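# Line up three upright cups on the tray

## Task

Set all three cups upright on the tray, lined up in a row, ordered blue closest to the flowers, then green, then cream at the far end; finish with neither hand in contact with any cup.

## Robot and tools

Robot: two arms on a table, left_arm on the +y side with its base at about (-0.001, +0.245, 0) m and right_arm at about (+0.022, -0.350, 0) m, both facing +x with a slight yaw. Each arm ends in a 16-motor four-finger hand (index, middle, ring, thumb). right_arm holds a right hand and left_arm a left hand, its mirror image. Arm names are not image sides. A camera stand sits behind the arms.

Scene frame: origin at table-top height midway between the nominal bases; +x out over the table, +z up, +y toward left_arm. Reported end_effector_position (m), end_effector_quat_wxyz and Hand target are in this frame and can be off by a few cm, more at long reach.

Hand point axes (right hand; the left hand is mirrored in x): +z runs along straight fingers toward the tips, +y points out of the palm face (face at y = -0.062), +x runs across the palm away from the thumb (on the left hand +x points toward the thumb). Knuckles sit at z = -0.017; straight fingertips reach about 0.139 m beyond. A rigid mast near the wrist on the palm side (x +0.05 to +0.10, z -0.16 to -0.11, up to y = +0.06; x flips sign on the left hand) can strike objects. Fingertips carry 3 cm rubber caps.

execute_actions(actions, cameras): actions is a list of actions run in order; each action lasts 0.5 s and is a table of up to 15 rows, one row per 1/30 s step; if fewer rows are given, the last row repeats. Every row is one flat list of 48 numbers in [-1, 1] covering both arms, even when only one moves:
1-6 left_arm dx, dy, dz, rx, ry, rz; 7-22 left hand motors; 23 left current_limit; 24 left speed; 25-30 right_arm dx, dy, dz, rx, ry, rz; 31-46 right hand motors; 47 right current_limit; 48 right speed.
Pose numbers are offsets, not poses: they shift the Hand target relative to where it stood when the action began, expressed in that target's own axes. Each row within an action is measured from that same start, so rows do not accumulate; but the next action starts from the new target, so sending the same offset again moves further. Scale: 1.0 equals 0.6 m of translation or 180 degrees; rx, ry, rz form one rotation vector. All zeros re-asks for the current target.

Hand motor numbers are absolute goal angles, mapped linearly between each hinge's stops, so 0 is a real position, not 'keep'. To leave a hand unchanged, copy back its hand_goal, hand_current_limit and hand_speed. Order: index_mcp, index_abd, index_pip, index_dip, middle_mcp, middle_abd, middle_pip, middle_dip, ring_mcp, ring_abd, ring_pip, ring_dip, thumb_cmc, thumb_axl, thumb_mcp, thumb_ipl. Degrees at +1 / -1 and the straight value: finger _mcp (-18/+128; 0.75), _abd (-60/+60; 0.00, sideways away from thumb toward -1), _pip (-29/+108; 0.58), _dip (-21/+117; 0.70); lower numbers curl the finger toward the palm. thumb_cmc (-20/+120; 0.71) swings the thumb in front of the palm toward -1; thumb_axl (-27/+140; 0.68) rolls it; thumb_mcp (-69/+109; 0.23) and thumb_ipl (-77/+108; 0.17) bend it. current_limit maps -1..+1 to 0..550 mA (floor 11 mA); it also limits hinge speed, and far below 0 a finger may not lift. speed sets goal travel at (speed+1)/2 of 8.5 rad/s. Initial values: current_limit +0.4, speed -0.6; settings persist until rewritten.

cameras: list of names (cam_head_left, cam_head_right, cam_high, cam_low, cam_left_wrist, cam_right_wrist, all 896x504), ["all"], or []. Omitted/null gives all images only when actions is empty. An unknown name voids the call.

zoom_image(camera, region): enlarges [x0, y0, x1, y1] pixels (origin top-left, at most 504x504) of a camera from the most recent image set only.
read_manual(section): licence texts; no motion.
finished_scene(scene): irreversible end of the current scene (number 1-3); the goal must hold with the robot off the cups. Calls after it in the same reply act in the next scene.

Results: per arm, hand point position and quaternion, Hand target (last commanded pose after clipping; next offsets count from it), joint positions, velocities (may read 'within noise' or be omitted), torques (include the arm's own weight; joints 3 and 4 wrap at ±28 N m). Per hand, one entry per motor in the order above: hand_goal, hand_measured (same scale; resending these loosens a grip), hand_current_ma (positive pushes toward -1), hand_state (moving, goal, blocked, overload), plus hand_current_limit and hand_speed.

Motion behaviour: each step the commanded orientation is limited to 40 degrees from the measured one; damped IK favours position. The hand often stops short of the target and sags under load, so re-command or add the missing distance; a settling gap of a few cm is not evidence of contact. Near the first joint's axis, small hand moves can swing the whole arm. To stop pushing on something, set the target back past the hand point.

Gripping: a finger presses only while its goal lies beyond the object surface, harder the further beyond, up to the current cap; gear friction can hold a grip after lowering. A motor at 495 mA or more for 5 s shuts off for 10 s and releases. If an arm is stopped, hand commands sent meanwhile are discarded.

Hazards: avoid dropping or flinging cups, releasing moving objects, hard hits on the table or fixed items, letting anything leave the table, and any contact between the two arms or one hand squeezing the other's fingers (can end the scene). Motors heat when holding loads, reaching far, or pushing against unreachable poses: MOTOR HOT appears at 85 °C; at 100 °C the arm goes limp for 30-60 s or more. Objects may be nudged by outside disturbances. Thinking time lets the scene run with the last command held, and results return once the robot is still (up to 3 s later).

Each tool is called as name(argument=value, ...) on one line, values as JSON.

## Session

Scene 2 done. Now scene 3.

execute_actions(actions=[])

Scene clock: 0.00 s.
left_arm: end_effector_position=(+1.0182, +0.1642, +0.1705) hand_goal=(+0.754, +0.000, +0.576, +0.696, +0.754, +0.000, +0.576, +0.696, +0.754, +0.000, +0.576, +0.696, +0.714, +0.678, +0.226, +0.168) hand_measured=(+0.754, +0.000, +0.576, +0.696, +0.754, +0.000, +0.576, +0.696, +0.754, +0.000, +0.576, +0.696, +0.714, +0.678, +0.226, +0.168) hand_current_ma=(+0, +0, +0, +0, +0, +0, +0, +0, +0, +0, +0, +0, +0, +0, +0, +0) hand_state=(goal, goal, goal, goal, goal, goal, goal, goal, goal, goal, goal, goal, goal, goal, goal, goal) hand_current_limit=0.40 hand_speed=-0.60 end_effector_quat_wxyz=(+0.103, +0.782, +0.170, +0.591) | right_arm: end_effector_position=(+0.7128, -0.0793, +0.3091) hand_goal=(+0.754, +0.000, +0.576, +0.696, +0.754, +0.000, +0.576, +0.696, +0.754, +0.000, +0.576, +0.696, +0.714, +0.678, +0.226, +0.168) hand_measured=(+0.754, +0.000, +0.576, +0.696, +0.754, +0.000, +0.576, +0.696, +0.754, +0.000, +0.576, +0.696, +0.714, +0.678, +0.226, +0.168) hand_current_ma=(+0, +0, +0, +0, +0, +0, +0, +0, +0, +0, +0, +0, +0, +0, +0, +0) hand_state=(goal, goal, goal, goal, goal, goal, goal, goal, goal, goal, goal, goal, goal, goal, goal, goal) hand_current_limit=0.40 hand_speed=-0.60 end_effector_quat_wxyz=(-0.062, +0.838, +0.207, +0.501)
Joint positions: left_arm=[-0.036 2.646 2.483 -0.121 -0.06 1.167] | right_arm=[0.471 1.76 1.635 -0.392 0.134 1.528]
Joint velocities: within noise
Joint torques (N m): no reading
Heat: left arm: hottest elbow 41 °C; right arm: hottest elbow 27 °C.
Hand target: left_arm +1.0198, +0.1641, +0.2033; +0.108, +0.766, +0.168, +0.611 | right_arm +0.7178, -0.0765, +0.3267; -0.066, +0.830, +0.204, +0.515

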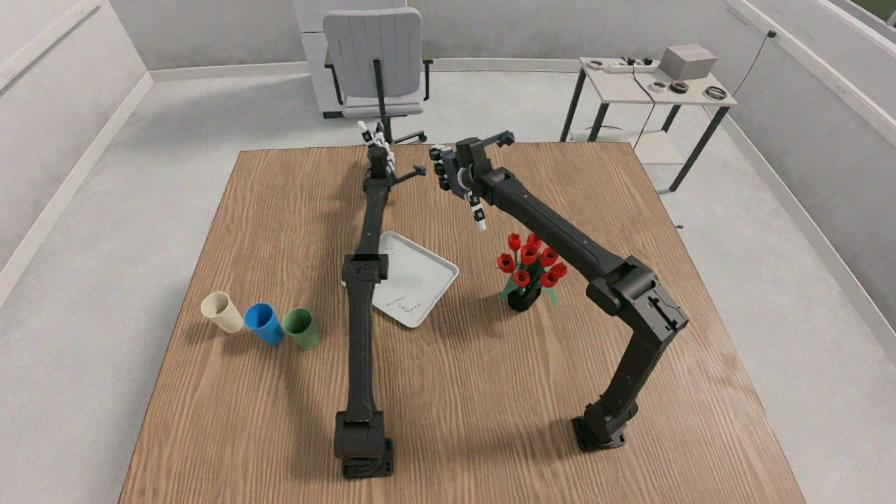

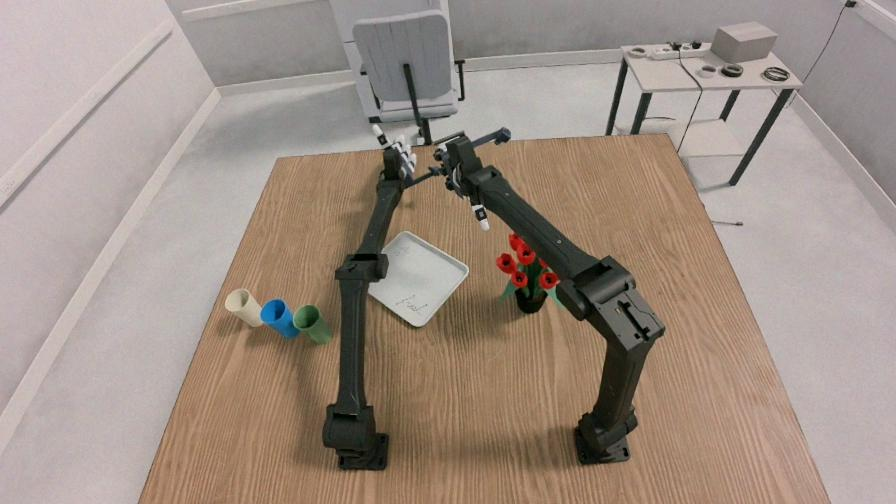

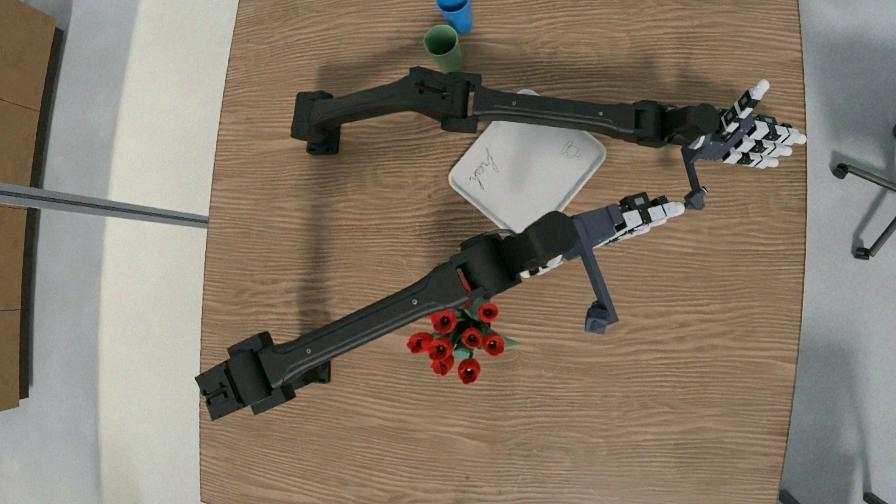

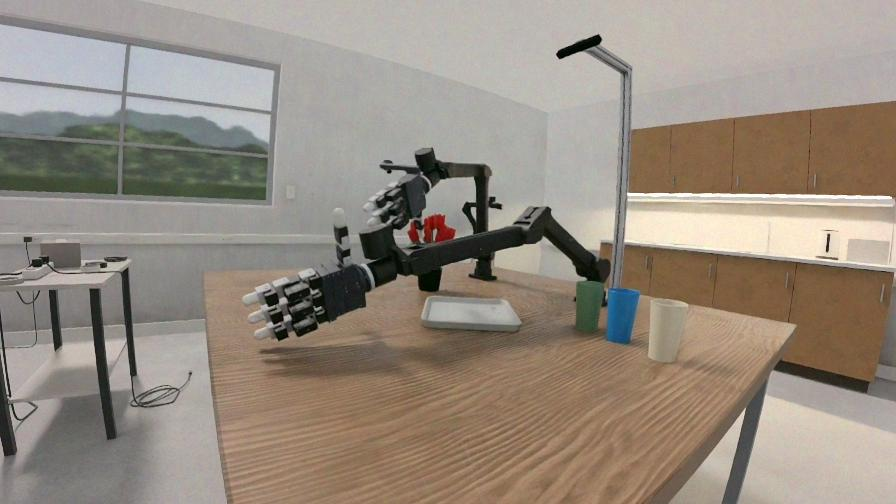

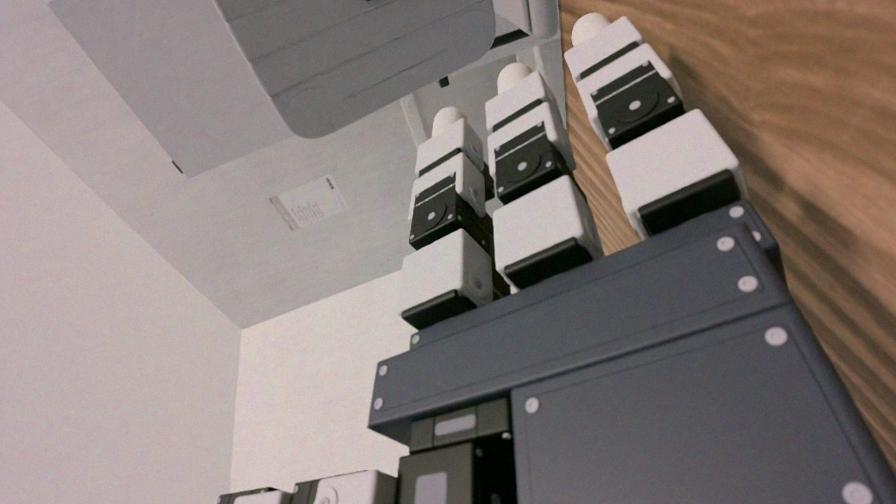

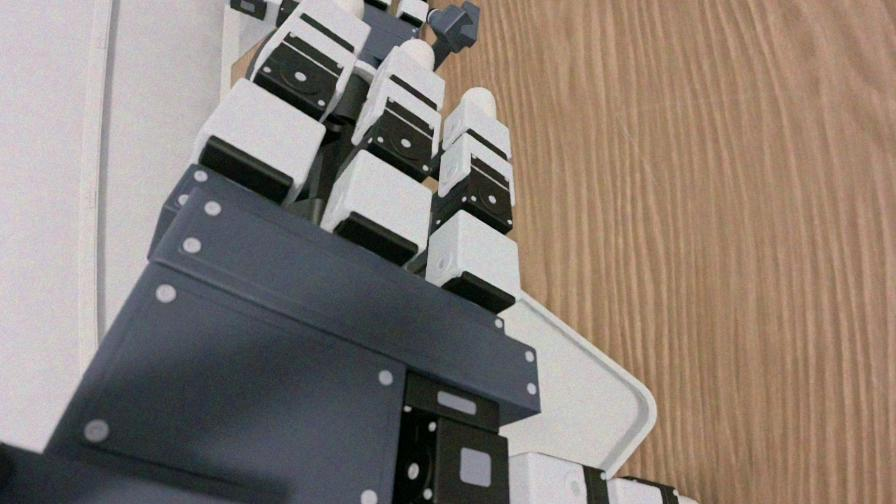

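execute_actions(actions=[[[0.225,0.093,-0.0575,0,0,0,0.38,0,-0.4,0.3,0.38,0,-0.4,0.3,0.75,0,0.58,0.7,-0.57,0.68,0.65,-0.7,0.2,-0.6,0.2205,0.025,-0.115,0,0,0,0.75,0,0.58,0.7,0.75,0,0.58,0.7,0.75,0,0.58,0.7,0.7,0.68,0.23,0.17,0.2,-0.6]],[[-0.0657,-0.0418,-0.324,0,0,0.12,0.38,0,-0.4,0.3,0.38,0,-0.4,0.3,0.75,0,0.58,0.7,-0.57,0.68,0.65,-0.7,0.2,-0.6,-0.109,0.0247,-0.203,0,0.153,0,0.75,0,0.58,0.7,0.75,0,0.58,0.7,0.75,0,0.58,0.7,0.7,0.68,0.23,0.17,0.2,-0.6]]], cameras=[])

Scene clock: 65.50 s.
left_arm: end_effector_position=(+0.8300, +0.1500, +0.3494) hand_goal=(+0.380, +0.000, -0.400, +0.300, +0.380, +0.000, -0.400, +0.300, +0.750, +0.000, +0.580, +0.700, -0.570, +0.680, +0.650, -0.700) hand_measured=(+0.386, -0.002, -0.396, +0.302, +0.386, -0.002, -0.396, +0.302, +0.752, -0.002, +0.578, +0.698, -0.576, +0.680, +0.648, -0.698) hand_current_ma=(+12, -2, +8, +5, +12, -2, +6, +4, +3, -3, -3, -3, -10, -2, -3, +3) hand_state=(goal, goal, goal, goal, goal, goal, goal, goal, goal, goal, goal, goal, goal, goal, goal, goal) hand_current_limit=0.20 hand_speed=-0.60 end_effector_quat_wxyz=(+0.005, +0.826, +0.001, +0.564) | right_arm: end_effector_position=(+0.5886, -0.1468, +0.4795) hand_goal=(+0.750, +0.000, +0.580, +0.700, +0.750, +0.000, +0.580, +0.700, +0.750, +0.000, +0.580, +0.700, +0.700, +0.680, +0.230, +0.170) hand_measured=(+0.752, +0.004, +0.578, +0.698, +0.752, +0.002, +0.578, +0.698, +0.752, +0.002, +0.578, +0.698, +0.704, +0.678, +0.228, +0.168) hand_current_ma=(+1, +1, -1, -1, +1, +0, -1, -1, +1, +1, +0, -1, +1, -1, -1, -1) hand_state=(goal, goal, goal, goal, goal, goal, goal, goal, goal, goal, goal, goal, goal, goal, goal, goal) hand_current_limit=0.20 hand_speed=-0.60 end_effector_quat_wxyz=(-0.113, +0.696, +0.179, +0.686)
Joint positions: left_arm=[-0.027 1.915 1.793 -0.251 -0.004 1.559] | right_arm=[0.469 1.266 1.243 -0.011 0.103 1.486]
Joint torques (N m): left_arm=[0.97 -20.13 10.51 2.77 -0.22 -0.12] | right_arm=[0.44 -10.7 9.4 3.75 -0.1 -0.26]
Heat: left arm: hottest elbow 49 °C; right arm: hottest elbow 40 °C.
Hand target: left_arm +0.8201, +0.1642, +0.3535; -0.009, +0.784, +0.021, +0.620 | right_arm +0.5978, -0.1466, +0.4764; -0.113, +0.684, +0.182, +0.698
Off the commanded pose: left_arm 0.018 m, 8 deg | right_arm 0.010 m, 2 deg.
No camera images: "cameras" was empty.

execute_actions(actions=[[[-0.018,-0.05,-0.085,0,0,-0.1667,0.38,0,-0.4,0.3,0.38,0,-0.4,0.3,0.75,0,0.58,0.7,-0.57,0.68,0.65,-0.7,0.2,-0.6,-0.043,0.166,-0.2537,-0.139,0,0,0.75,0,0.58,0.7,0.75,0,0.58,0.7,0.75,0,0.58,0.7,0.7,0.68,0.23,0.17,0.2,-0.6]],[[0.0095,-0.052,-0.085,0,0,-0.1667,0.38,0,-0.4,0.3,0.38,0,-0.4,0.3,0.75,0,0.58,0.7,-0.57,0.68,0.65,-0.7,0.2,-0.6,-0.05,0.219,-0.13,-0.139,0,0,0.75,0,0.58,0.7,0.75,0,0.58,0.7,0.75,0,0.58,0.7,0.7,0.68,0.23,0.17,0.2,-0.6]],[[0.034,-0.0405,-0.085,0,0,-0.1667,0.38,0,-0.4,0.3,0.38,0,-0.4,0.3,0.75,0,0.58,0.7,-0.57,0.68,0.65,-0.7,0.2,-0.6,-0.067,0.179,-0.024,-0.15,0,0,0.75,0,0.58,0.7,0.75,0,0.58,0.7,0.75,0,0.58,0.7,0.7,0.68,0.23,0.17,0.2,-0.6]],[[0.05,-0.018,-0.085,0,0,-0.1667,0.38,0,-0.4,0.3,0.38,0,-0.4,0.3,0.75,0,0.58,0.7,-0.57,0.68,0.65,-0.7,0.2,-0.6,-0.083,0.137,0.043,-0.15,0,0,0.75,0,0.58,0.7,0.75,0,0.58,0.7,0.75,0,0.58,0.7,0.7,0.68,0.23,0.17,0.2,-0.6]],[[0.052,0.0095,-0.085,0,0,-0.1667,0.38,0,-0.4,0.3,0.38,0,-0.4,0.3,0.75,0,0.58,0.7,-0.57,0.68,0.65,-0.7,0.2,-0.6,0,0,0,0,0,0,0.75,0,0.58,0.7,0.75,0,0.58,0.7,0.75,0,0.58,0.7,0.7,0.68,0.23,0.17,0.2,-0.6]],[[0.0405,0.034,-0.085,0,0,-0.1667,0.38,0,-0.4,0.3,0.38,0,-0.4,0.3,0.75,0,0.58,0.7,-0.57,0.68,0.65,-0.7,0.2,-0.6,0,0,0,0,0,0,0.75,0,0.58,0.7,0.75,0,0.58,0.7,0.75,0,0.58,0.7,0.7,0.68,0.23,0.17,0.2,-0.6]]], cameras=["cam_high","cam_head_right","cam_left_wrist"])

Scene clock: 105.43 s.
left_arm: end_effector_position=(+0.4948, +0.3240, +0.3426) hand_goal=(+0.380, +0.000, -0.400, +0.300, +0.380, +0.000, -0.400, +0.300, +0.750, +0.000, +0.580, +0.700, -0.570, +0.680, +0.650, -0.700) hand_measured=(+0.386, +0.000, -0.396, +0.302, +0.384, +0.000, -0.396, +0.302, +0.752, +0.002, +0.580, +0.698, -0.564, +0.680, +0.648, -0.698) hand_current_ma=(+10, +0, +7, +4, +9, +0, +5, +4, +3, +2, +0, -3, +12, -1, -3, +2) hand_state=(goal, goal, goal, goal, goal, goal, goal, goal, goal, goal, goal, goal, goal, goal, goal, goal) hand_current_limit=0.20 hand_speed=-0.60 end_effector_quat_wxyz=(+0.612, -0.010, +0.790, +0.013) | right_arm: end_effector_position=(+0.3122, -0.6013, +0.3620) hand_goal=(+0.750, +0.000, +0.580, +0.700, +0.750, +0.000, +0.580, +0.700, +0.750, +0.000, +0.580, +0.700, +0.700, +0.680, +0.230, +0.170) hand_measured=(+0.750, +0.006, +0.580, +0.698, +0.750, +0.004, +0.580, +0.698, +0.750, +0.006, +0.580, +0.698, +0.702, +0.678, +0.230, +0.168) hand_current_ma=(+0, +2, +0, -1, +0, +1, +0, -1, +0, +2, +0, +0, +0, -1, +0, +0) hand_state=(goal, goal, goal, goal, goal, goal, goal, goal, goal, goal, goal, goal, goal, goal, goal, goal) hand_current_limit=0.20 hand_speed=-0.60 end_effector_quat_wxyz=(+0.467, +0.510, -0.439, +0.574)
Joint positions: left_arm=[-0.047 1.039 0.867 -0.081 -0.064 -1.58] | right_arm=[-0.235 1.141 0.732 0.673 1.198 1.352]
Joint torques (N m): left_arm=[-0.15 -5.95 14.42 1.84 0 -0.06] | right_arm=[0.97 -6.24 8.27 2.48 -0.32 -0.28]
Heat: left arm: hottest elbow 48 °C; right arm: hottest elbow 37 °C.
Hand target: left_arm +0.4999, +0.3298, +0.3592; +0.620, -0.021, +0.784, +0.008 | right_arm +0.3150, -0.6025, +0.3604; +0.469, +0.510, -0.438, +0.573
Off the commanded pose: left_arm 0.018 m, 2 deg | right_arm 0.003 m, 0 deg.
Images, in order (width x height): cam_head_right 896x504, cam_high 896x504, cam_left_wrist 896x504.

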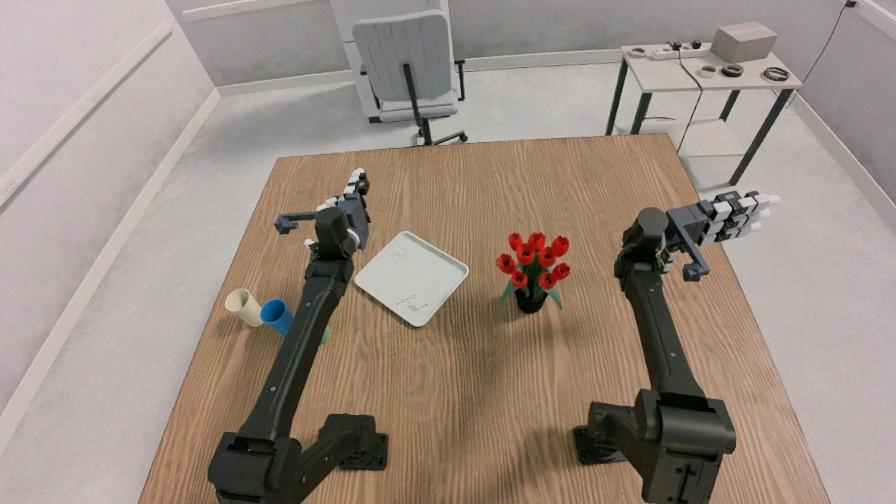

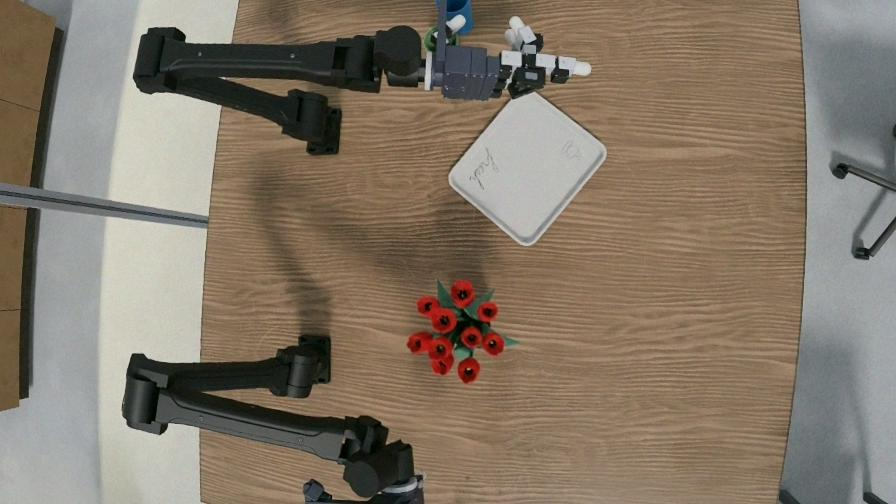

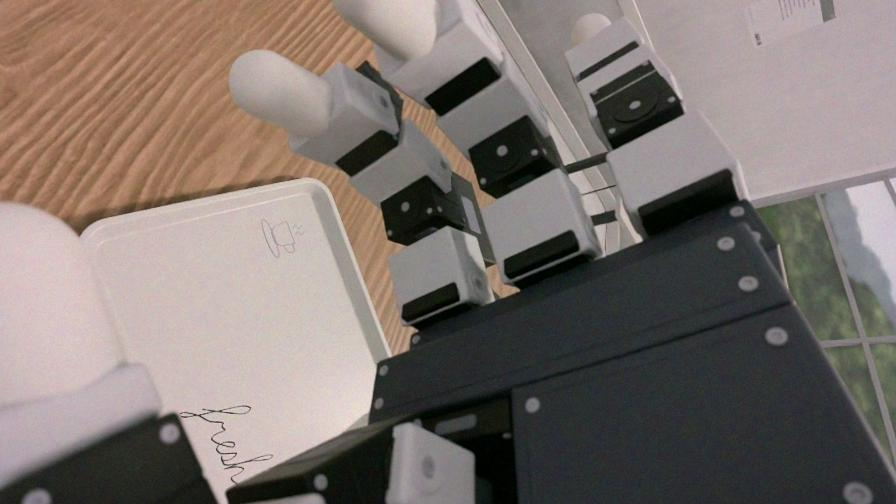

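execute_actions(actions=[[[-0.082,0.187,-0.097,-0.12,0,0,0.75,0,0.58,0.7,-0.48,0,-0.88,0.4,-0.48,0,-0.88,0.4,-0.57,0.68,0.65,-0.7,0.2,-0.4,0,0,0,0,0,0,0.75,0,0.58,0.7,0.75,0,0.58,0.7,0.75,0,0.58,0.7,0.7,0.68,0.23,0.17,0.2,-0.6]],[[-0.05,0.16,-0.13,-0.12,0,0,0.75,0,0.58,0.7,-0.48,0,-0.88,0.4,-0.48,0,-0.88,0.4,-0.57,0.68,0.65,-0.7,0.2,-0.4,0,0,0,0,0,0,0.75,0,0.58,0.7,0.75,0,0.58,0.7,0.75,0,0.58,0.7,0.7,0.68,0.23,0.17,0.2,-0.6]]], cameras=["cam_left_wrist","cam_head_left"])

Scene clock: 227.67 s.
left_arm: end_effector_position=(+0.3472, +0.4905, +0.4394) hand_goal=(+0.750, +0.000, +0.580, +0.700, -0.480, +0.000, -0.880, +0.400, -0.480, +0.000, -0.880, +0.400, -0.570, +0.680, +0.650, -0.700) hand_measured=(+0.752, +0.002, +0.578, +0.698, -0.474, +0.000, -0.878, +0.398, -0.476, +0.002, -0.878, +0.402, -0.564, +0.680, +0.648, -0.698) hand_current_ma=(+2, +2, -2, -4, +10, +0, +2, -4, +9, +2, +4, +4, +12, -1, -3, +2) hand_state=(goal, goal, goal, goal, goal, goal, goal, goal, goal, goal, goal, goal, goal, goal, goal, goal) hand_current_limit=0.20 hand_speed=-0.40 end_effector_quat_wxyz=(+0.554, -0.244, +0.741, +0.291) | right_arm: end_effector_position=(+0.3122, -0.6013, +0.3621) hand_goal=(+0.750, +0.000, +0.580, +0.700, +0.750, +0.000, +0.580, +0.700, +0.750, +0.000, +0.580, +0.700, +0.700, +0.680, +0.230, +0.170) hand_measured=(+0.750, +0.006, +0.580, +0.698, +0.750, +0.004, +0.580, +0.698, +0.750, +0.006, +0.580, +0.698, +0.702, +0.678, +0.230, +0.168) hand_current_ma=(+0, +2, +0, -1, +0, +1, +0, -1, +0, +2, +0, +0, +0, -1, +0, +0) hand_state=(goal, goal, goal, goal, goal, goal, goal, goal, goal, goal, goal, goal, goal, goal, goal, goal) hand_current_limit=0.20 hand_speed=-0.60 end_effector_quat_wxyz=(+0.467, +0.510, -0.439, +0.574)
Joint positions: left_arm=[0.201 0.929 1.007 -0.338 -0.571 -1.548] | right_arm=[-0.235 1.141 0.732 0.673 1.198 1.352]
Joint torques (N m): left_arm=[0.62 -4.66 16.73 1.46 -0.24 0.3] | right_arm=[0.79 -6.12 8.31 2.48 -0.32 -0.28]
Heat: left arm: hottest elbow 53 °C; right arm: hottest elbow 35 °C.
Hand target: left_arm +0.3492, +0.4976, +0.4723; +0.569, -0.248, +0.726, +0.297 | right_arm +0.3150, -0.6024, +0.3604; +0.469, +0.510, -0.438, +0.573
Off the commanded pose: left_arm 0.034 m, 2 deg | right_arm 0.003 m, 0 deg.
Images, in order (width x height): cam_head_left 896x504, cam_left_wrist 896x504.

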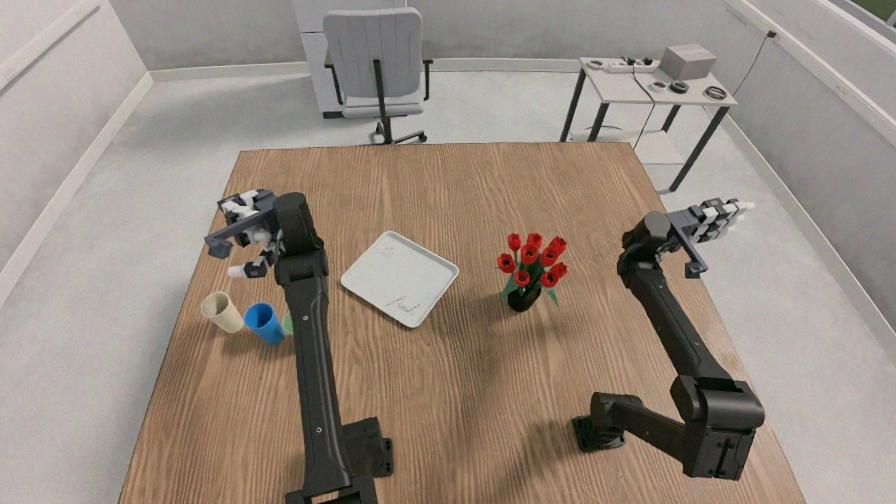

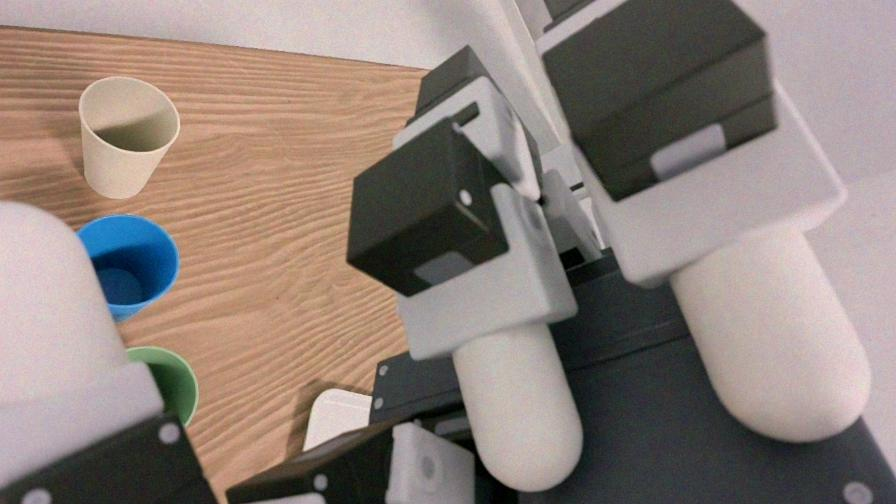

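execute_actions(actions=[[[0.0545,0.0637,0.09,0,0,-0.053,0.75,0,0.58,0.7,-0.48,0,-0.88,0.4,-0.48,0,-0.88,0.4,-0.57,0.68,0.65,-0.7,0.2,-0.4,0,0,0,0,0,0,0.75,0,0.58,0.7,0.75,0,0.58,0.7,0.75,0,0.58,0.7,0.7,0.68,0.23,0.17,0.2,-0.6]],[[0.043,0.072,0.09,0,0.1435,0,0.75,0,0.58,0.7,-0.48,0,-0.88,0.4,-0.48,0,-0.88,0.4,-0.57,0.68,0.65,-0.7,0.2,-0.4,0,0,0,0,0,0,0.75,0,0.58,0.7,0.75,0,0.58,0.7,0.75,0,0.58,0.7,0.7,0.68,0.23,0.17,0.2,-0.6]],[[0,0.072,0.0995,0,0.1435,0,0.75,0,0.58,0.7,-0.48,0,-0.88,0.4,-0.48,0,-0.88,0.4,-0.57,0.68,0.65,-0.7,0.2,-0.4,0,0,0,0,0,0,0.75,0,0.58,0.7,0.75,0,0.58,0.7,0.75,0,0.58,0.7,0.7,0.68,0.23,0.17,0.2,-0.6]],[[0,0,0,0,0.1435,0,0.75,0,0.58,0.7,-0.48,0,-0.88,0.4,-0.48,0,-0.88,0.4,-0.57,0.68,0.65,-0.7,0.2,-0.4,0,0,0,0,0,0,0.75,0,0.58,0.7,0.75,0,0.58,0.7,0.75,0,0.58,0.7,0.7,0.68,0.23,0.17,0.2,-0.6]]], cameras=["cam_left_wrist","cam_head_left","cam_head_right","cam_high"])

Scene clock: 280.97 s.
left_arm: end_effector_position=(+0.3489, +0.6855, +0.3424) hand_goal=(+0.750, +0.000, +0.580, +0.700, -0.480, +0.000, -0.880, +0.400, -0.480, +0.000, -0.880, +0.400, -0.570, +0.680, +0.650, -0.700) hand_measured=(+0.750, +0.002, +0.578, +0.698, -0.474, +0.000, -0.878, +0.398, -0.474, +0.002, -0.878, +0.402, -0.566, +0.680, +0.648, -0.698) hand_current_ma=(-1, +2, -2, -4, +13, +0, +2, -4, +10, +2, +3, +4, +8, -1, -3, +2) hand_state=(goal, goal, goal, goal, goal, goal, goal, goal, goal, goal, goal, goal, goal, goal, goal, goal) hand_current_limit=0.20 hand_speed=-0.40 end_effector_quat_wxyz=(+0.071, -0.391, +0.917, +0.034) | right_arm: end_effector_position=(+0.3122, -0.6013, +0.3621) hand_goal=(+0.750, +0.000, +0.580, +0.700, +0.750, +0.000, +0.580, +0.700, +0.750, +0.000, +0.580, +0.700, +0.700, +0.680, +0.230, +0.170) hand_measured=(+0.750, +0.006, +0.580, +0.698, +0.750, +0.004, +0.580, +0.698, +0.750, +0.006, +0.580, +0.698, +0.702, +0.678, +0.230, +0.168) hand_current_ma=(+0, +2, +0, -1, +0, +1, +0, -1, +0, +2, +0, +0, +0, -1, +0, +0) hand_state=(goal, goal, goal, goal, goal, goal, goal, goal, goal, goal, goal, goal, goal, goal, goal, goal) hand_current_limit=0.20 hand_speed=-0.60 end_effector_quat_wxyz=(+0.467, +0.510, -0.439, +0.574)
Joint positions: left_arm=[0.731 1.814 2.101 -1.702 -0.017 -1.63] | right_arm=[-0.235 1.141 0.732 0.673 1.198 1.352]
Joint torques (N m): left_arm=[-0.73 -15.33 14.57 0.35 -0.44 0.04] | right_arm=[1.03 -6.3 8.34 2.52 -0.31 -0.28]
Heat: left arm: hottest elbow 56 °C; right arm: hottest elbow 35 °C.
Hand target: left_arm +0.3564, +0.6911, +0.3651; +0.021, -0.395, +0.918, +0.001 | right_arm +0.3150, -0.6024, +0.3604; +0.469, +0.510, -0.438, +0.573
Off the commanded pose: left_arm 0.025 m, 7 deg | right_arm 0.003 m, 0 deg.
joint sent to its limit (left arm) — joint 4 (wrist pitch), lower limit. The joint targets are off in orientation, not in position.
Images, in order (width x height): cam_head_left 896x504, cam_head_right 896x504, cam_high 896x504, cam_left_wrist 896x504.

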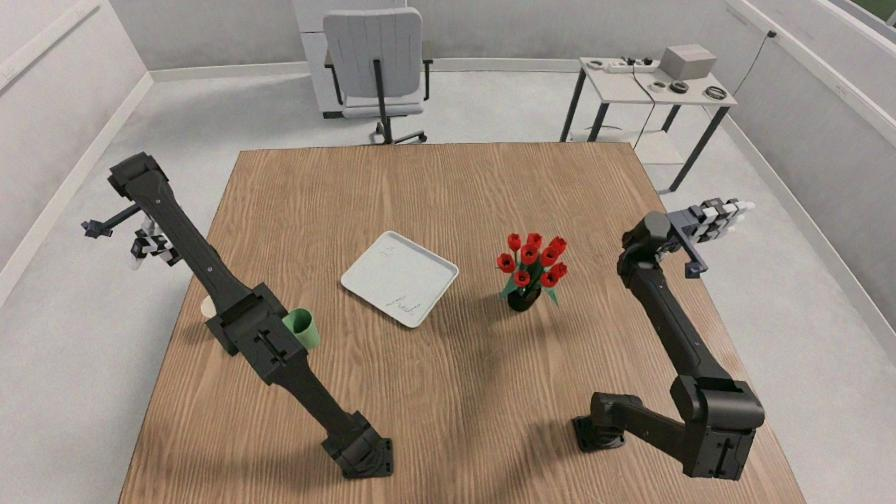

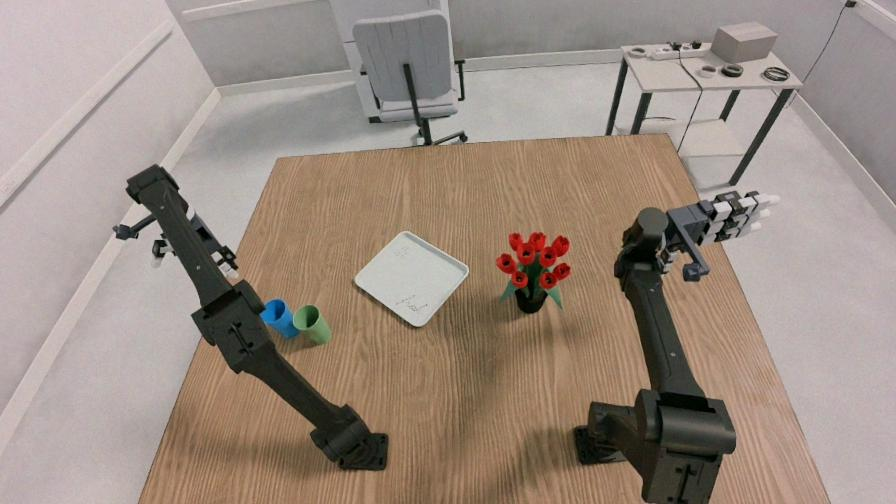

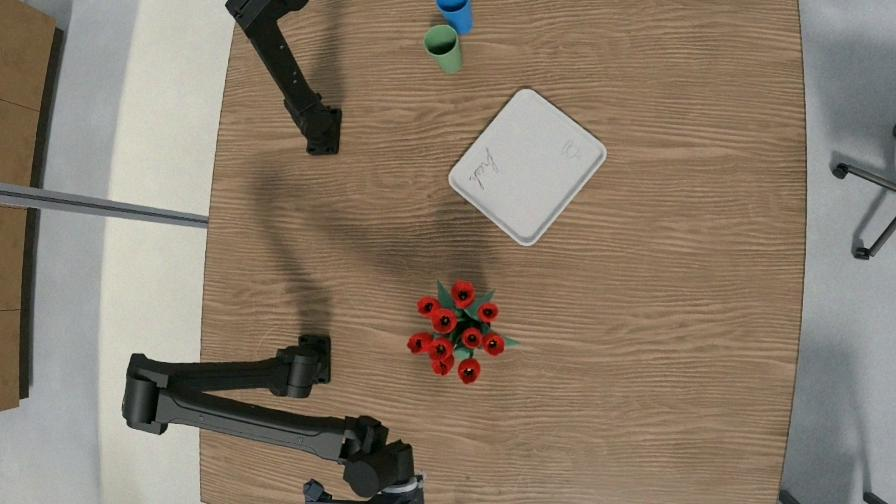

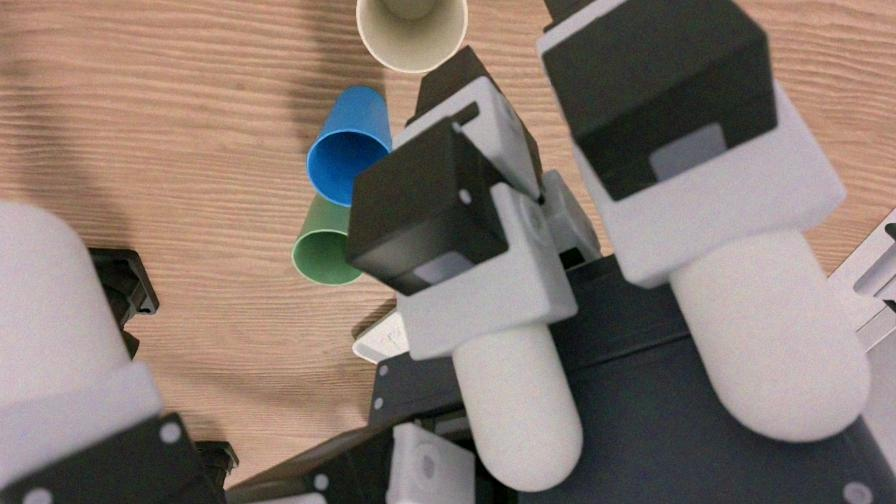

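execute_actions(actions=[[[-0.05,0.053,0.1177,0,0,0,0.75,0,0.58,0.7,-0.48,0,-0.88,0.4,-0.48,0,-0.88,0.4,-0.57,0.68,0.65,-0.7,0.2,-0.4,0,0,0,0,0,0,0.75,0,0.58,0.7,0.75,0,0.58,0.7,0.75,0,0.58,0.7,0.7,0.68,0.23,0.17,0.2,-0.6]]], cameras=["cam_left_wrist","cam_head_left"])

zoom_image(camera="cam_head_left", region=[100, 180, 400, 400])

Scene clock: 358.23 s.
left_arm: end_effector_position=(+0.3512, +0.7284, +0.2615) hand_goal=(+0.750, +0.000, +0.580, +0.700, -0.480, +0.000, -0.880, +0.400, -0.480, +0.000, -0.880, +0.400, -0.570, +0.680, +0.650, -0.700) hand_measured=(+0.750, +0.002, +0.578, +0.698, -0.474, +0.000, -0.878, +0.398, -0.474, +0.002, -0.878, +0.402, -0.568, +0.680, +0.648, -0.698) hand_current_ma=(-1, +2, -2, -4, +14, +0, +2, -4, +12, +2, +3, +4, +3, -1, -3, +2) hand_state=(goal, goal, goal, goal, goal, goal, goal, goal, goal, goal, goal, goal, goal, goal, goal, goal) hand_current_limit=0.20 hand_speed=-0.40 end_effector_quat_wxyz=(+0.010, -0.398, +0.918, +0.002) | right_arm: end_effector_position=(+0.3122, -0.6013, +0.3621) hand_goal=(+0.750, +0.000, +0.580, +0.700, +0.750, +0.000, +0.580, +0.700, +0.750, +0.000, +0.580, +0.700, +0.700, +0.680, +0.230, +0.170) hand_measured=(+0.750, +0.006, +0.580, +0.698, +0.750, +0.004, +0.580, +0.698, +0.750, +0.006, +0.580, +0.698, +0.702, +0.678, +0.230, +0.168) hand_current_ma=(+0, +2, +0, -1, +0, +1, +0, -1, +0, +2, +0, +0, +0, -1, +0, +0) hand_state=(goal, goal, goal, goal, goal, goal, goal, goal, goal, goal, goal, goal, goal, goal, goal, goal) hand_current_limit=0.20 hand_speed=-0.60 end_effector_quat_wxyz=(+0.467, +0.510, -0.439, +0.574)
Joint positions: left_arm=[0.786 1.978 2.132 -1.704 0.004 -1.588] | right_arm=[-0.235 1.141 0.732 0.673 1.198 1.352]
Joint torques (N m): left_arm=[0.09 -18.2 14.5 0.25 -0.33 0.09] | right_arm=[0.91 -6.48 8.24 2.55 -0.33 -0.26]
Heat: left arm: hottest elbow 56 °C; right arm: hottest elbow 35 °C.
Hand target: left_arm +0.3567, +0.7361, +0.2955; +0.021, -0.395, +0.918, +0.001 | right_arm +0.3150, -0.6024, +0.3604; +0.469, +0.510, -0.438, +0.573
Off the commanded pose: left_arm 0.035 m, 1 deg | right_arm 0.003 m, 0 deg.
joint sent to its limit (left arm) — joint 4 (wrist pitch), lower limit. The joint targets are off in orientation, not in position.
Images, in order (width x height): cam_head_left 896x504, cam_left_wrist 896x504.

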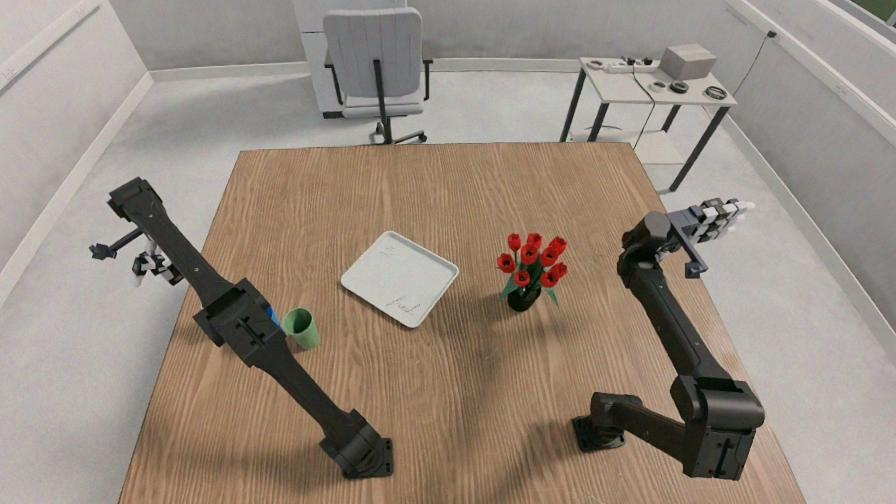

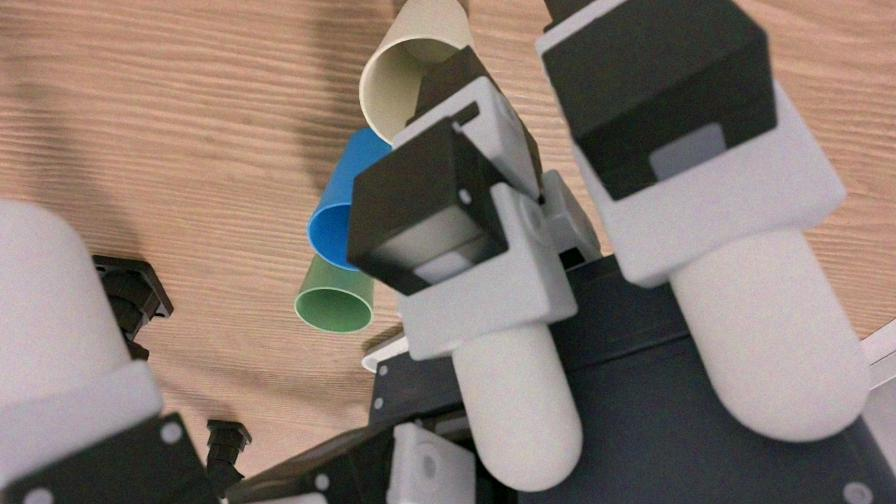

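Scaled by 1.680 from the camera's 896x504 image, which has a finer 1280x720 frame.

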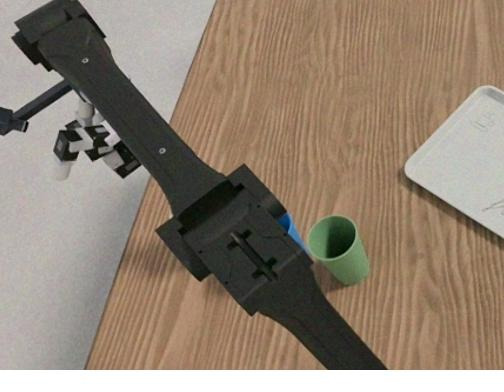

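execute_actions(actions=[[[0.0154,0.012,0.08,0,0,0,0.75,0,0.58,0.7,-0.48,0,-0.88,0.4,-0.48,0,-0.88,0.4,-0.57,0.68,0.65,-0.7,0.2,-0.4,0,0,0,0,0,0,0.75,0,0.58,0.7,0.75,0,0.58,0.7,0.75,0,0.58,0.7,0.7,0.68,0.23,0.17,0.2,-0.6]]], cameras=["cam_left_wrist","cam_low"])

zoom_image(camera="cam_low", region=[540, 200, 760, 380])

Scene clock: 385.23 s.
left_arm: end_effector_position=(+0.3532, +0.7300, +0.2422) hand_goal=(+0.750, +0.000, +0.580, +0.700, -0.480, +0.000, -0.880, +0.400, -0.480, +0.000, -0.880, +0.400, -0.570, +0.680, +0.650, -0.700) hand_measured=(+0.750, +0.002, +0.578, +0.698, -0.474, +0.000, -0.878, +0.398, -0.474, +0.002, -0.878, +0.402, -0.568, +0.680, +0.648, -0.698) hand_current_ma=(-1, +2, -2, -4, +14, +0, +2, -4, +12, +2, +3, +4, +3, -1, -3, +2) hand_state=(goal, goal, goal, goal, goal, goal, goal, goal, goal, goal, goal, goal, goal, goal, goal, goal) hand_current_limit=0.20 hand_speed=-0.40 end_effector_quat_wxyz=(+0.013, -0.395, +0.918, -0.001) | right_arm: end_effector_position=(+0.3122, -0.6013, +0.3621) hand_goal=(+0.750, +0.000, +0.580, +0.700, +0.750, +0.000, +0.580, +0.700, +0.750, +0.000, +0.580, +0.700, +0.700, +0.680, +0.230, +0.170) hand_measured=(+0.750, +0.006, +0.580, +0.698, +0.750, +0.004, +0.580, +0.698, +0.750, +0.006, +0.580, +0.698, +0.702, +0.678, +0.230, +0.168) hand_current_ma=(+0, +2, +0, -1, +0, +1, +0, -1, +0, +2, +0, +0, +0, -1, +0, +0) hand_state=(goal, goal, goal, goal, goal, goal, goal, goal, goal, goal, goal, goal, goal, goal, goal, goal) hand_current_limit=0.20 hand_speed=-0.60 end_effector_quat_wxyz=(+0.467, +0.510, -0.439, +0.574)
Joint positions: left_arm=[0.788 1.974 2.077 -1.65 0.011 -1.581] | right_arm=[-0.235 1.141 0.732 0.673 1.198 1.352]
Joint torques (N m): left_arm=[0.26 -18.78 8.75 0.57 -0.24 0.04] | right_arm=[1.2 -6.24 8.25 2.47 -0.3 -0.25]
Heat: left arm: hottest elbow 60 °C; right arm: hottest elbow 35 °C.
Hand target: left_arm +0.3469, +0.7353, +0.2469; +0.021, -0.395, +0.918, +0.001 | right_arm +0.3150, -0.6024, +0.3604; +0.469, +0.510, -0.438, +0.573
Off the commanded pose: left_arm 0.009 m, 1 deg | right_arm 0.003 m, 0 deg.
Images, in order (width x height): cam_low 896x504, cam_left_wrist 896x504.

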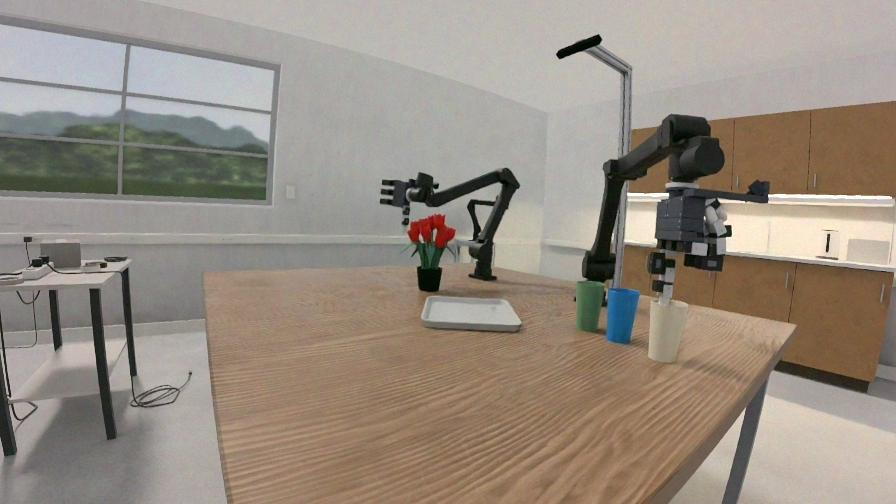

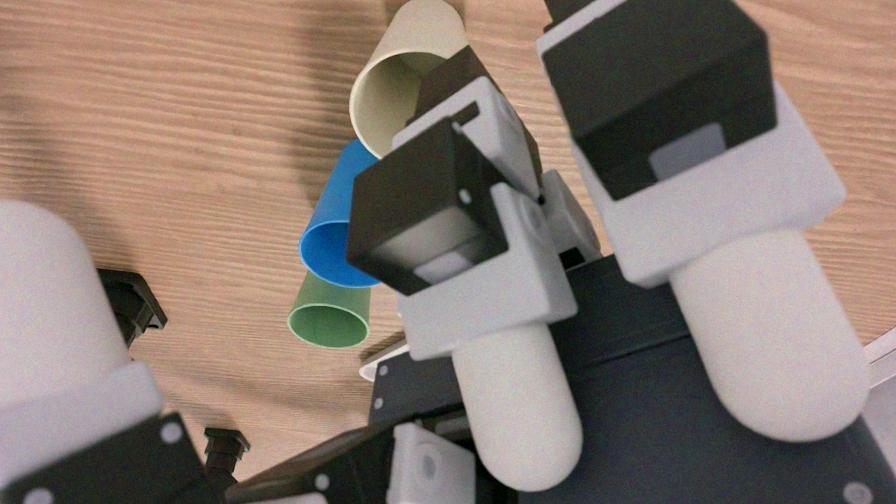

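Scaled by 2.291 from the camera's 896x504 image, which has a finer 1280x720 frame.

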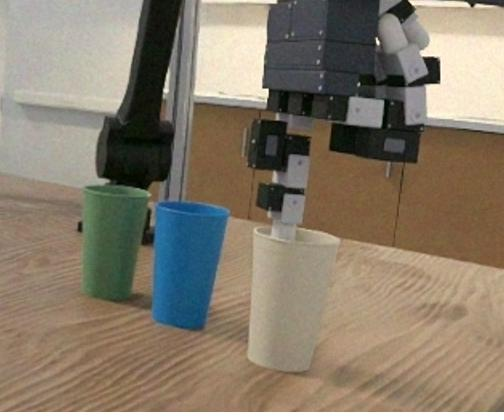

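execute_actions(actions=[[[0.005,0.002,0.131,0,0,0,0.75,0,0.58,0.7,-0.48,0,-0.88,0.4,-0.48,0,-0.88,0.4,-0.57,0.68,0.65,-0.7,0.2,-0.4,0,0,0,0,0,0,0.75,0,0.58,0.7,0.75,0,0.58,0.7,0.75,0,0.58,0.7,0.7,0.68,0.23,0.17,0.2,-0.6]]], cameras=["cam_low"])

zoom_image(camera="cam_low", region=[540, 200, 760, 380])

Scene clock: 393.63 s.
left_arm: end_effector_position=(+0.3518, +0.7292, +0.1737) hand_goal=(+0.750, +0.000, +0.580, +0.700, -0.480, +0.000, -0.880, +0.400, -0.480, +0.000, -0.880, +0.400, -0.570, +0.680, +0.650, -0.700) hand_measured=(+0.750, -0.002, +0.582, +0.702, -0.472, +0.000, -0.878, +0.398, -0.472, +0.002, -0.878, +0.402, -0.568, +0.680, +0.648, -0.700) hand_current_ma=(+0, -3, +2, +4, +18, +0, +2, -4, +16, +2, +3, +3, +3, -1, -5, +2) hand_state=(goal, goal, goal, goal, goal, goal, goal, goal, goal, goal, goal, goal, goal, goal, goal, goal) hand_current_limit=0.20 hand_speed=-0.40 end_effector_quat_wxyz=(+0.022, -0.396, +0.918, +0.000) | right_arm: end_effector_position=(+0.3122, -0.6013, +0.3621) hand_goal=(+0.750, +0.000, +0.580, +0.700, +0.750, +0.000, +0.580, +0.700, +0.750, +0.000, +0.580, +0.700, +0.700, +0.680, +0.230, +0.170) hand_measured=(+0.750, +0.006, +0.580, +0.698, +0.750, +0.004, +0.580, +0.698, +0.750, +0.006, +0.580, +0.698, +0.702, +0.678, +0.230, +0.168) hand_current_ma=(+0, +2, +0, -1, +0, +1, +0, -1, +0, +2, +0, +0, +0, -1, +0, +0) hand_state=(goal, goal, goal, goal, goal, goal, goal, goal, goal, goal, goal, goal, goal, goal, goal, goal) hand_current_limit=0.20 hand_speed=-0.60 end_effector_quat_wxyz=(+0.467, +0.510, -0.439, +0.574)
Joint positions: left_arm=[0.79 1.954 1.869 -1.444 0.018 -1.58] | right_arm=[-0.235 1.141 0.732 0.673 1.198 1.352]
Joint torques (N m): left_arm=[0.56 -17.67 8.9 0.95 -0.5 0.11] | right_arm=[0.5 -6.18 8.29 2.5 -0.33 -0.26]
Heat: left arm: hottest elbow 58 °C; right arm: hottest elbow 35 °C.
Hand target: left_arm +0.3469, +0.7354, +0.1683; +0.021, -0.395, +0.918, +0.001 | right_arm +0.3150, -0.6024, +0.3604; +0.469, +0.510, -0.438, +0.573
Off the commanded pose: left_arm 0.009 m, 0 deg | right_arm 0.003 m, 0 deg.
Images, in order (width x height): cam_low 896x504.

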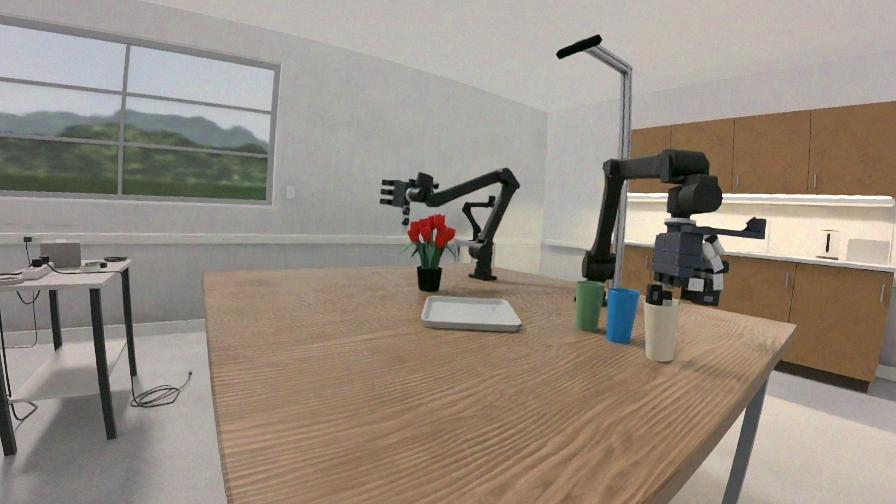

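Scaled by 2.291 from the camera's 896x504 image, which has a finer 1280x720 frame.

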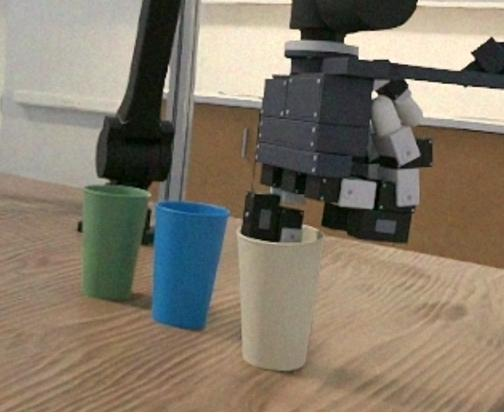

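execute_actions(actions=[[[-0.06,-0.064,0.003,0,0,0,0.75,0,0.58,0.7,-0.48,0,-0.88,0.4,-0.48,0,-0.88,0.4,-0.57,0.68,0.65,-0.7,0.2,-0.4,0,0,0,0,0,0,0.75,0,0.58,0.7,0.75,0,0.58,0.7,0.75,0,0.58,0.7,0.7,0.68,0.23,0.17,0.2,-0.6]],[[-0.066,-0.07,0.004,0,0,0,0.75,0,0.58,0.7,-0.48,0,-0.88,0.4,-0.48,0,-0.88,0.4,-0.57,0.68,0.65,-0.7,0.2,-0.4,0,0,0,0,0,0,0.75,0,0.58,0.7,0.75,0,0.58,0.7,0.75,0,0.58,0.7,0.7,0.68,0.23,0.17,0.2,-0.6]]], cameras=["cam_low"])

zoom_image(camera="cam_low", region=[540, 200, 760, 380])

Scene clock: 408.77 s.
left_arm: end_effector_position=(+0.4467, +0.7275, +0.1577) hand_goal=(+0.750, +0.000, +0.580, +0.700, -0.480, +0.000, -0.880, +0.400, -0.480, +0.000, -0.880, +0.400, -0.570, +0.680, +0.650, -0.700) hand_measured=(+0.738, +0.006, +0.576, +0.698, -0.472, +0.000, -0.878, +0.398, -0.472, +0.002, -0.878, +0.402, -0.568, +0.680, +0.648, -0.700) hand_current_ma=(-32, +12, -8, -2, +18, +0, +2, -4, +16, +2, +3, +3, +2, -1, -5, +2) hand_state=(goal, goal, goal, goal, goal, goal, goal, goal, goal, goal, goal, goal, goal, goal, goal, goal) hand_current_limit=0.20 hand_speed=-0.40 end_effector_quat_wxyz=(+0.006, -0.388, +0.922, -0.004) | right_arm: end_effector_position=(+0.3122, -0.6013, +0.3621) hand_goal=(+0.750, +0.000, +0.580, +0.700, +0.750, +0.000, +0.580, +0.700, +0.750, +0.000, +0.580, +0.700, +0.700, +0.680, +0.230, +0.170) hand_measured=(+0.750, +0.006, +0.580, +0.698, +0.750, +0.004, +0.580, +0.698, +0.750, +0.006, +0.580, +0.698, +0.702, +0.678, +0.230, +0.168) hand_current_ma=(+0, +2, +0, -1, +0, +1, +0, -1, +0, +2, +0, +0, +0, -1, +0, +0) hand_state=(goal, goal, goal, goal, goal, goal, goal, goal, goal, goal, goal, goal, goal, goal, goal, goal) hand_current_limit=0.20 hand_speed=-0.60 end_effector_quat_wxyz=(+0.467, +0.510, -0.439, +0.574)
Joint positions: left_arm=[0.686 2.203 2.23 -1.589 0.01 -1.667] | right_arm=[-0.235 1.141 0.732 0.673 1.198 1.352]
Joint torques (N m): left_arm=[-0.73 -18.67 14.69 0.1 -0.44 -0.27] | right_arm=[1.26 -5.95 8.29 2.48 -0.34 -0.24]
Heat: left arm: hottest elbow 55 °C; right arm: hottest elbow 35 °C.
Hand target: left_arm +0.4573, +0.7351, +0.1684; +0.021, -0.395, +0.918, +0.001 | right_arm +0.3150, -0.6024, +0.3604; +0.469, +0.510, -0.438, +0.573
Off the commanded pose: left_arm 0.017 m, 2 deg | right_arm 0.003 m, 0 deg.
Images, in order (width x height): cam_low 896x504.

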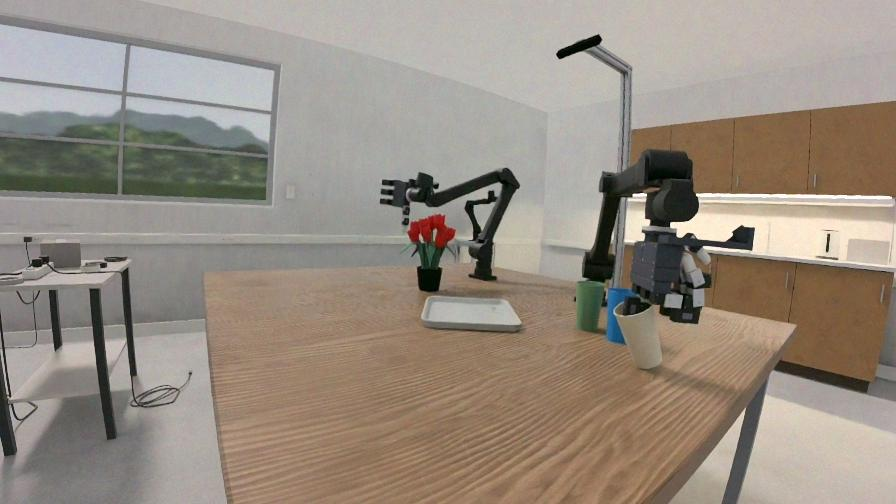

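Scaled by 2.291 from the camera's 896x504 image, which has a finer 1280x720 frame.

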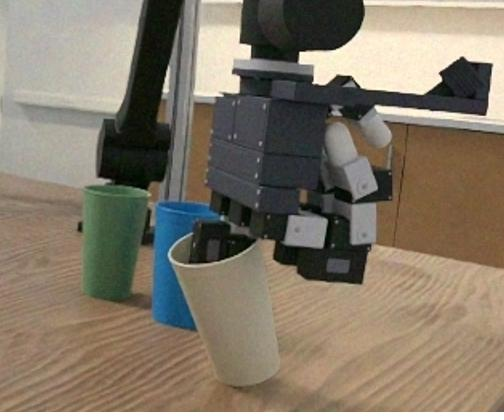

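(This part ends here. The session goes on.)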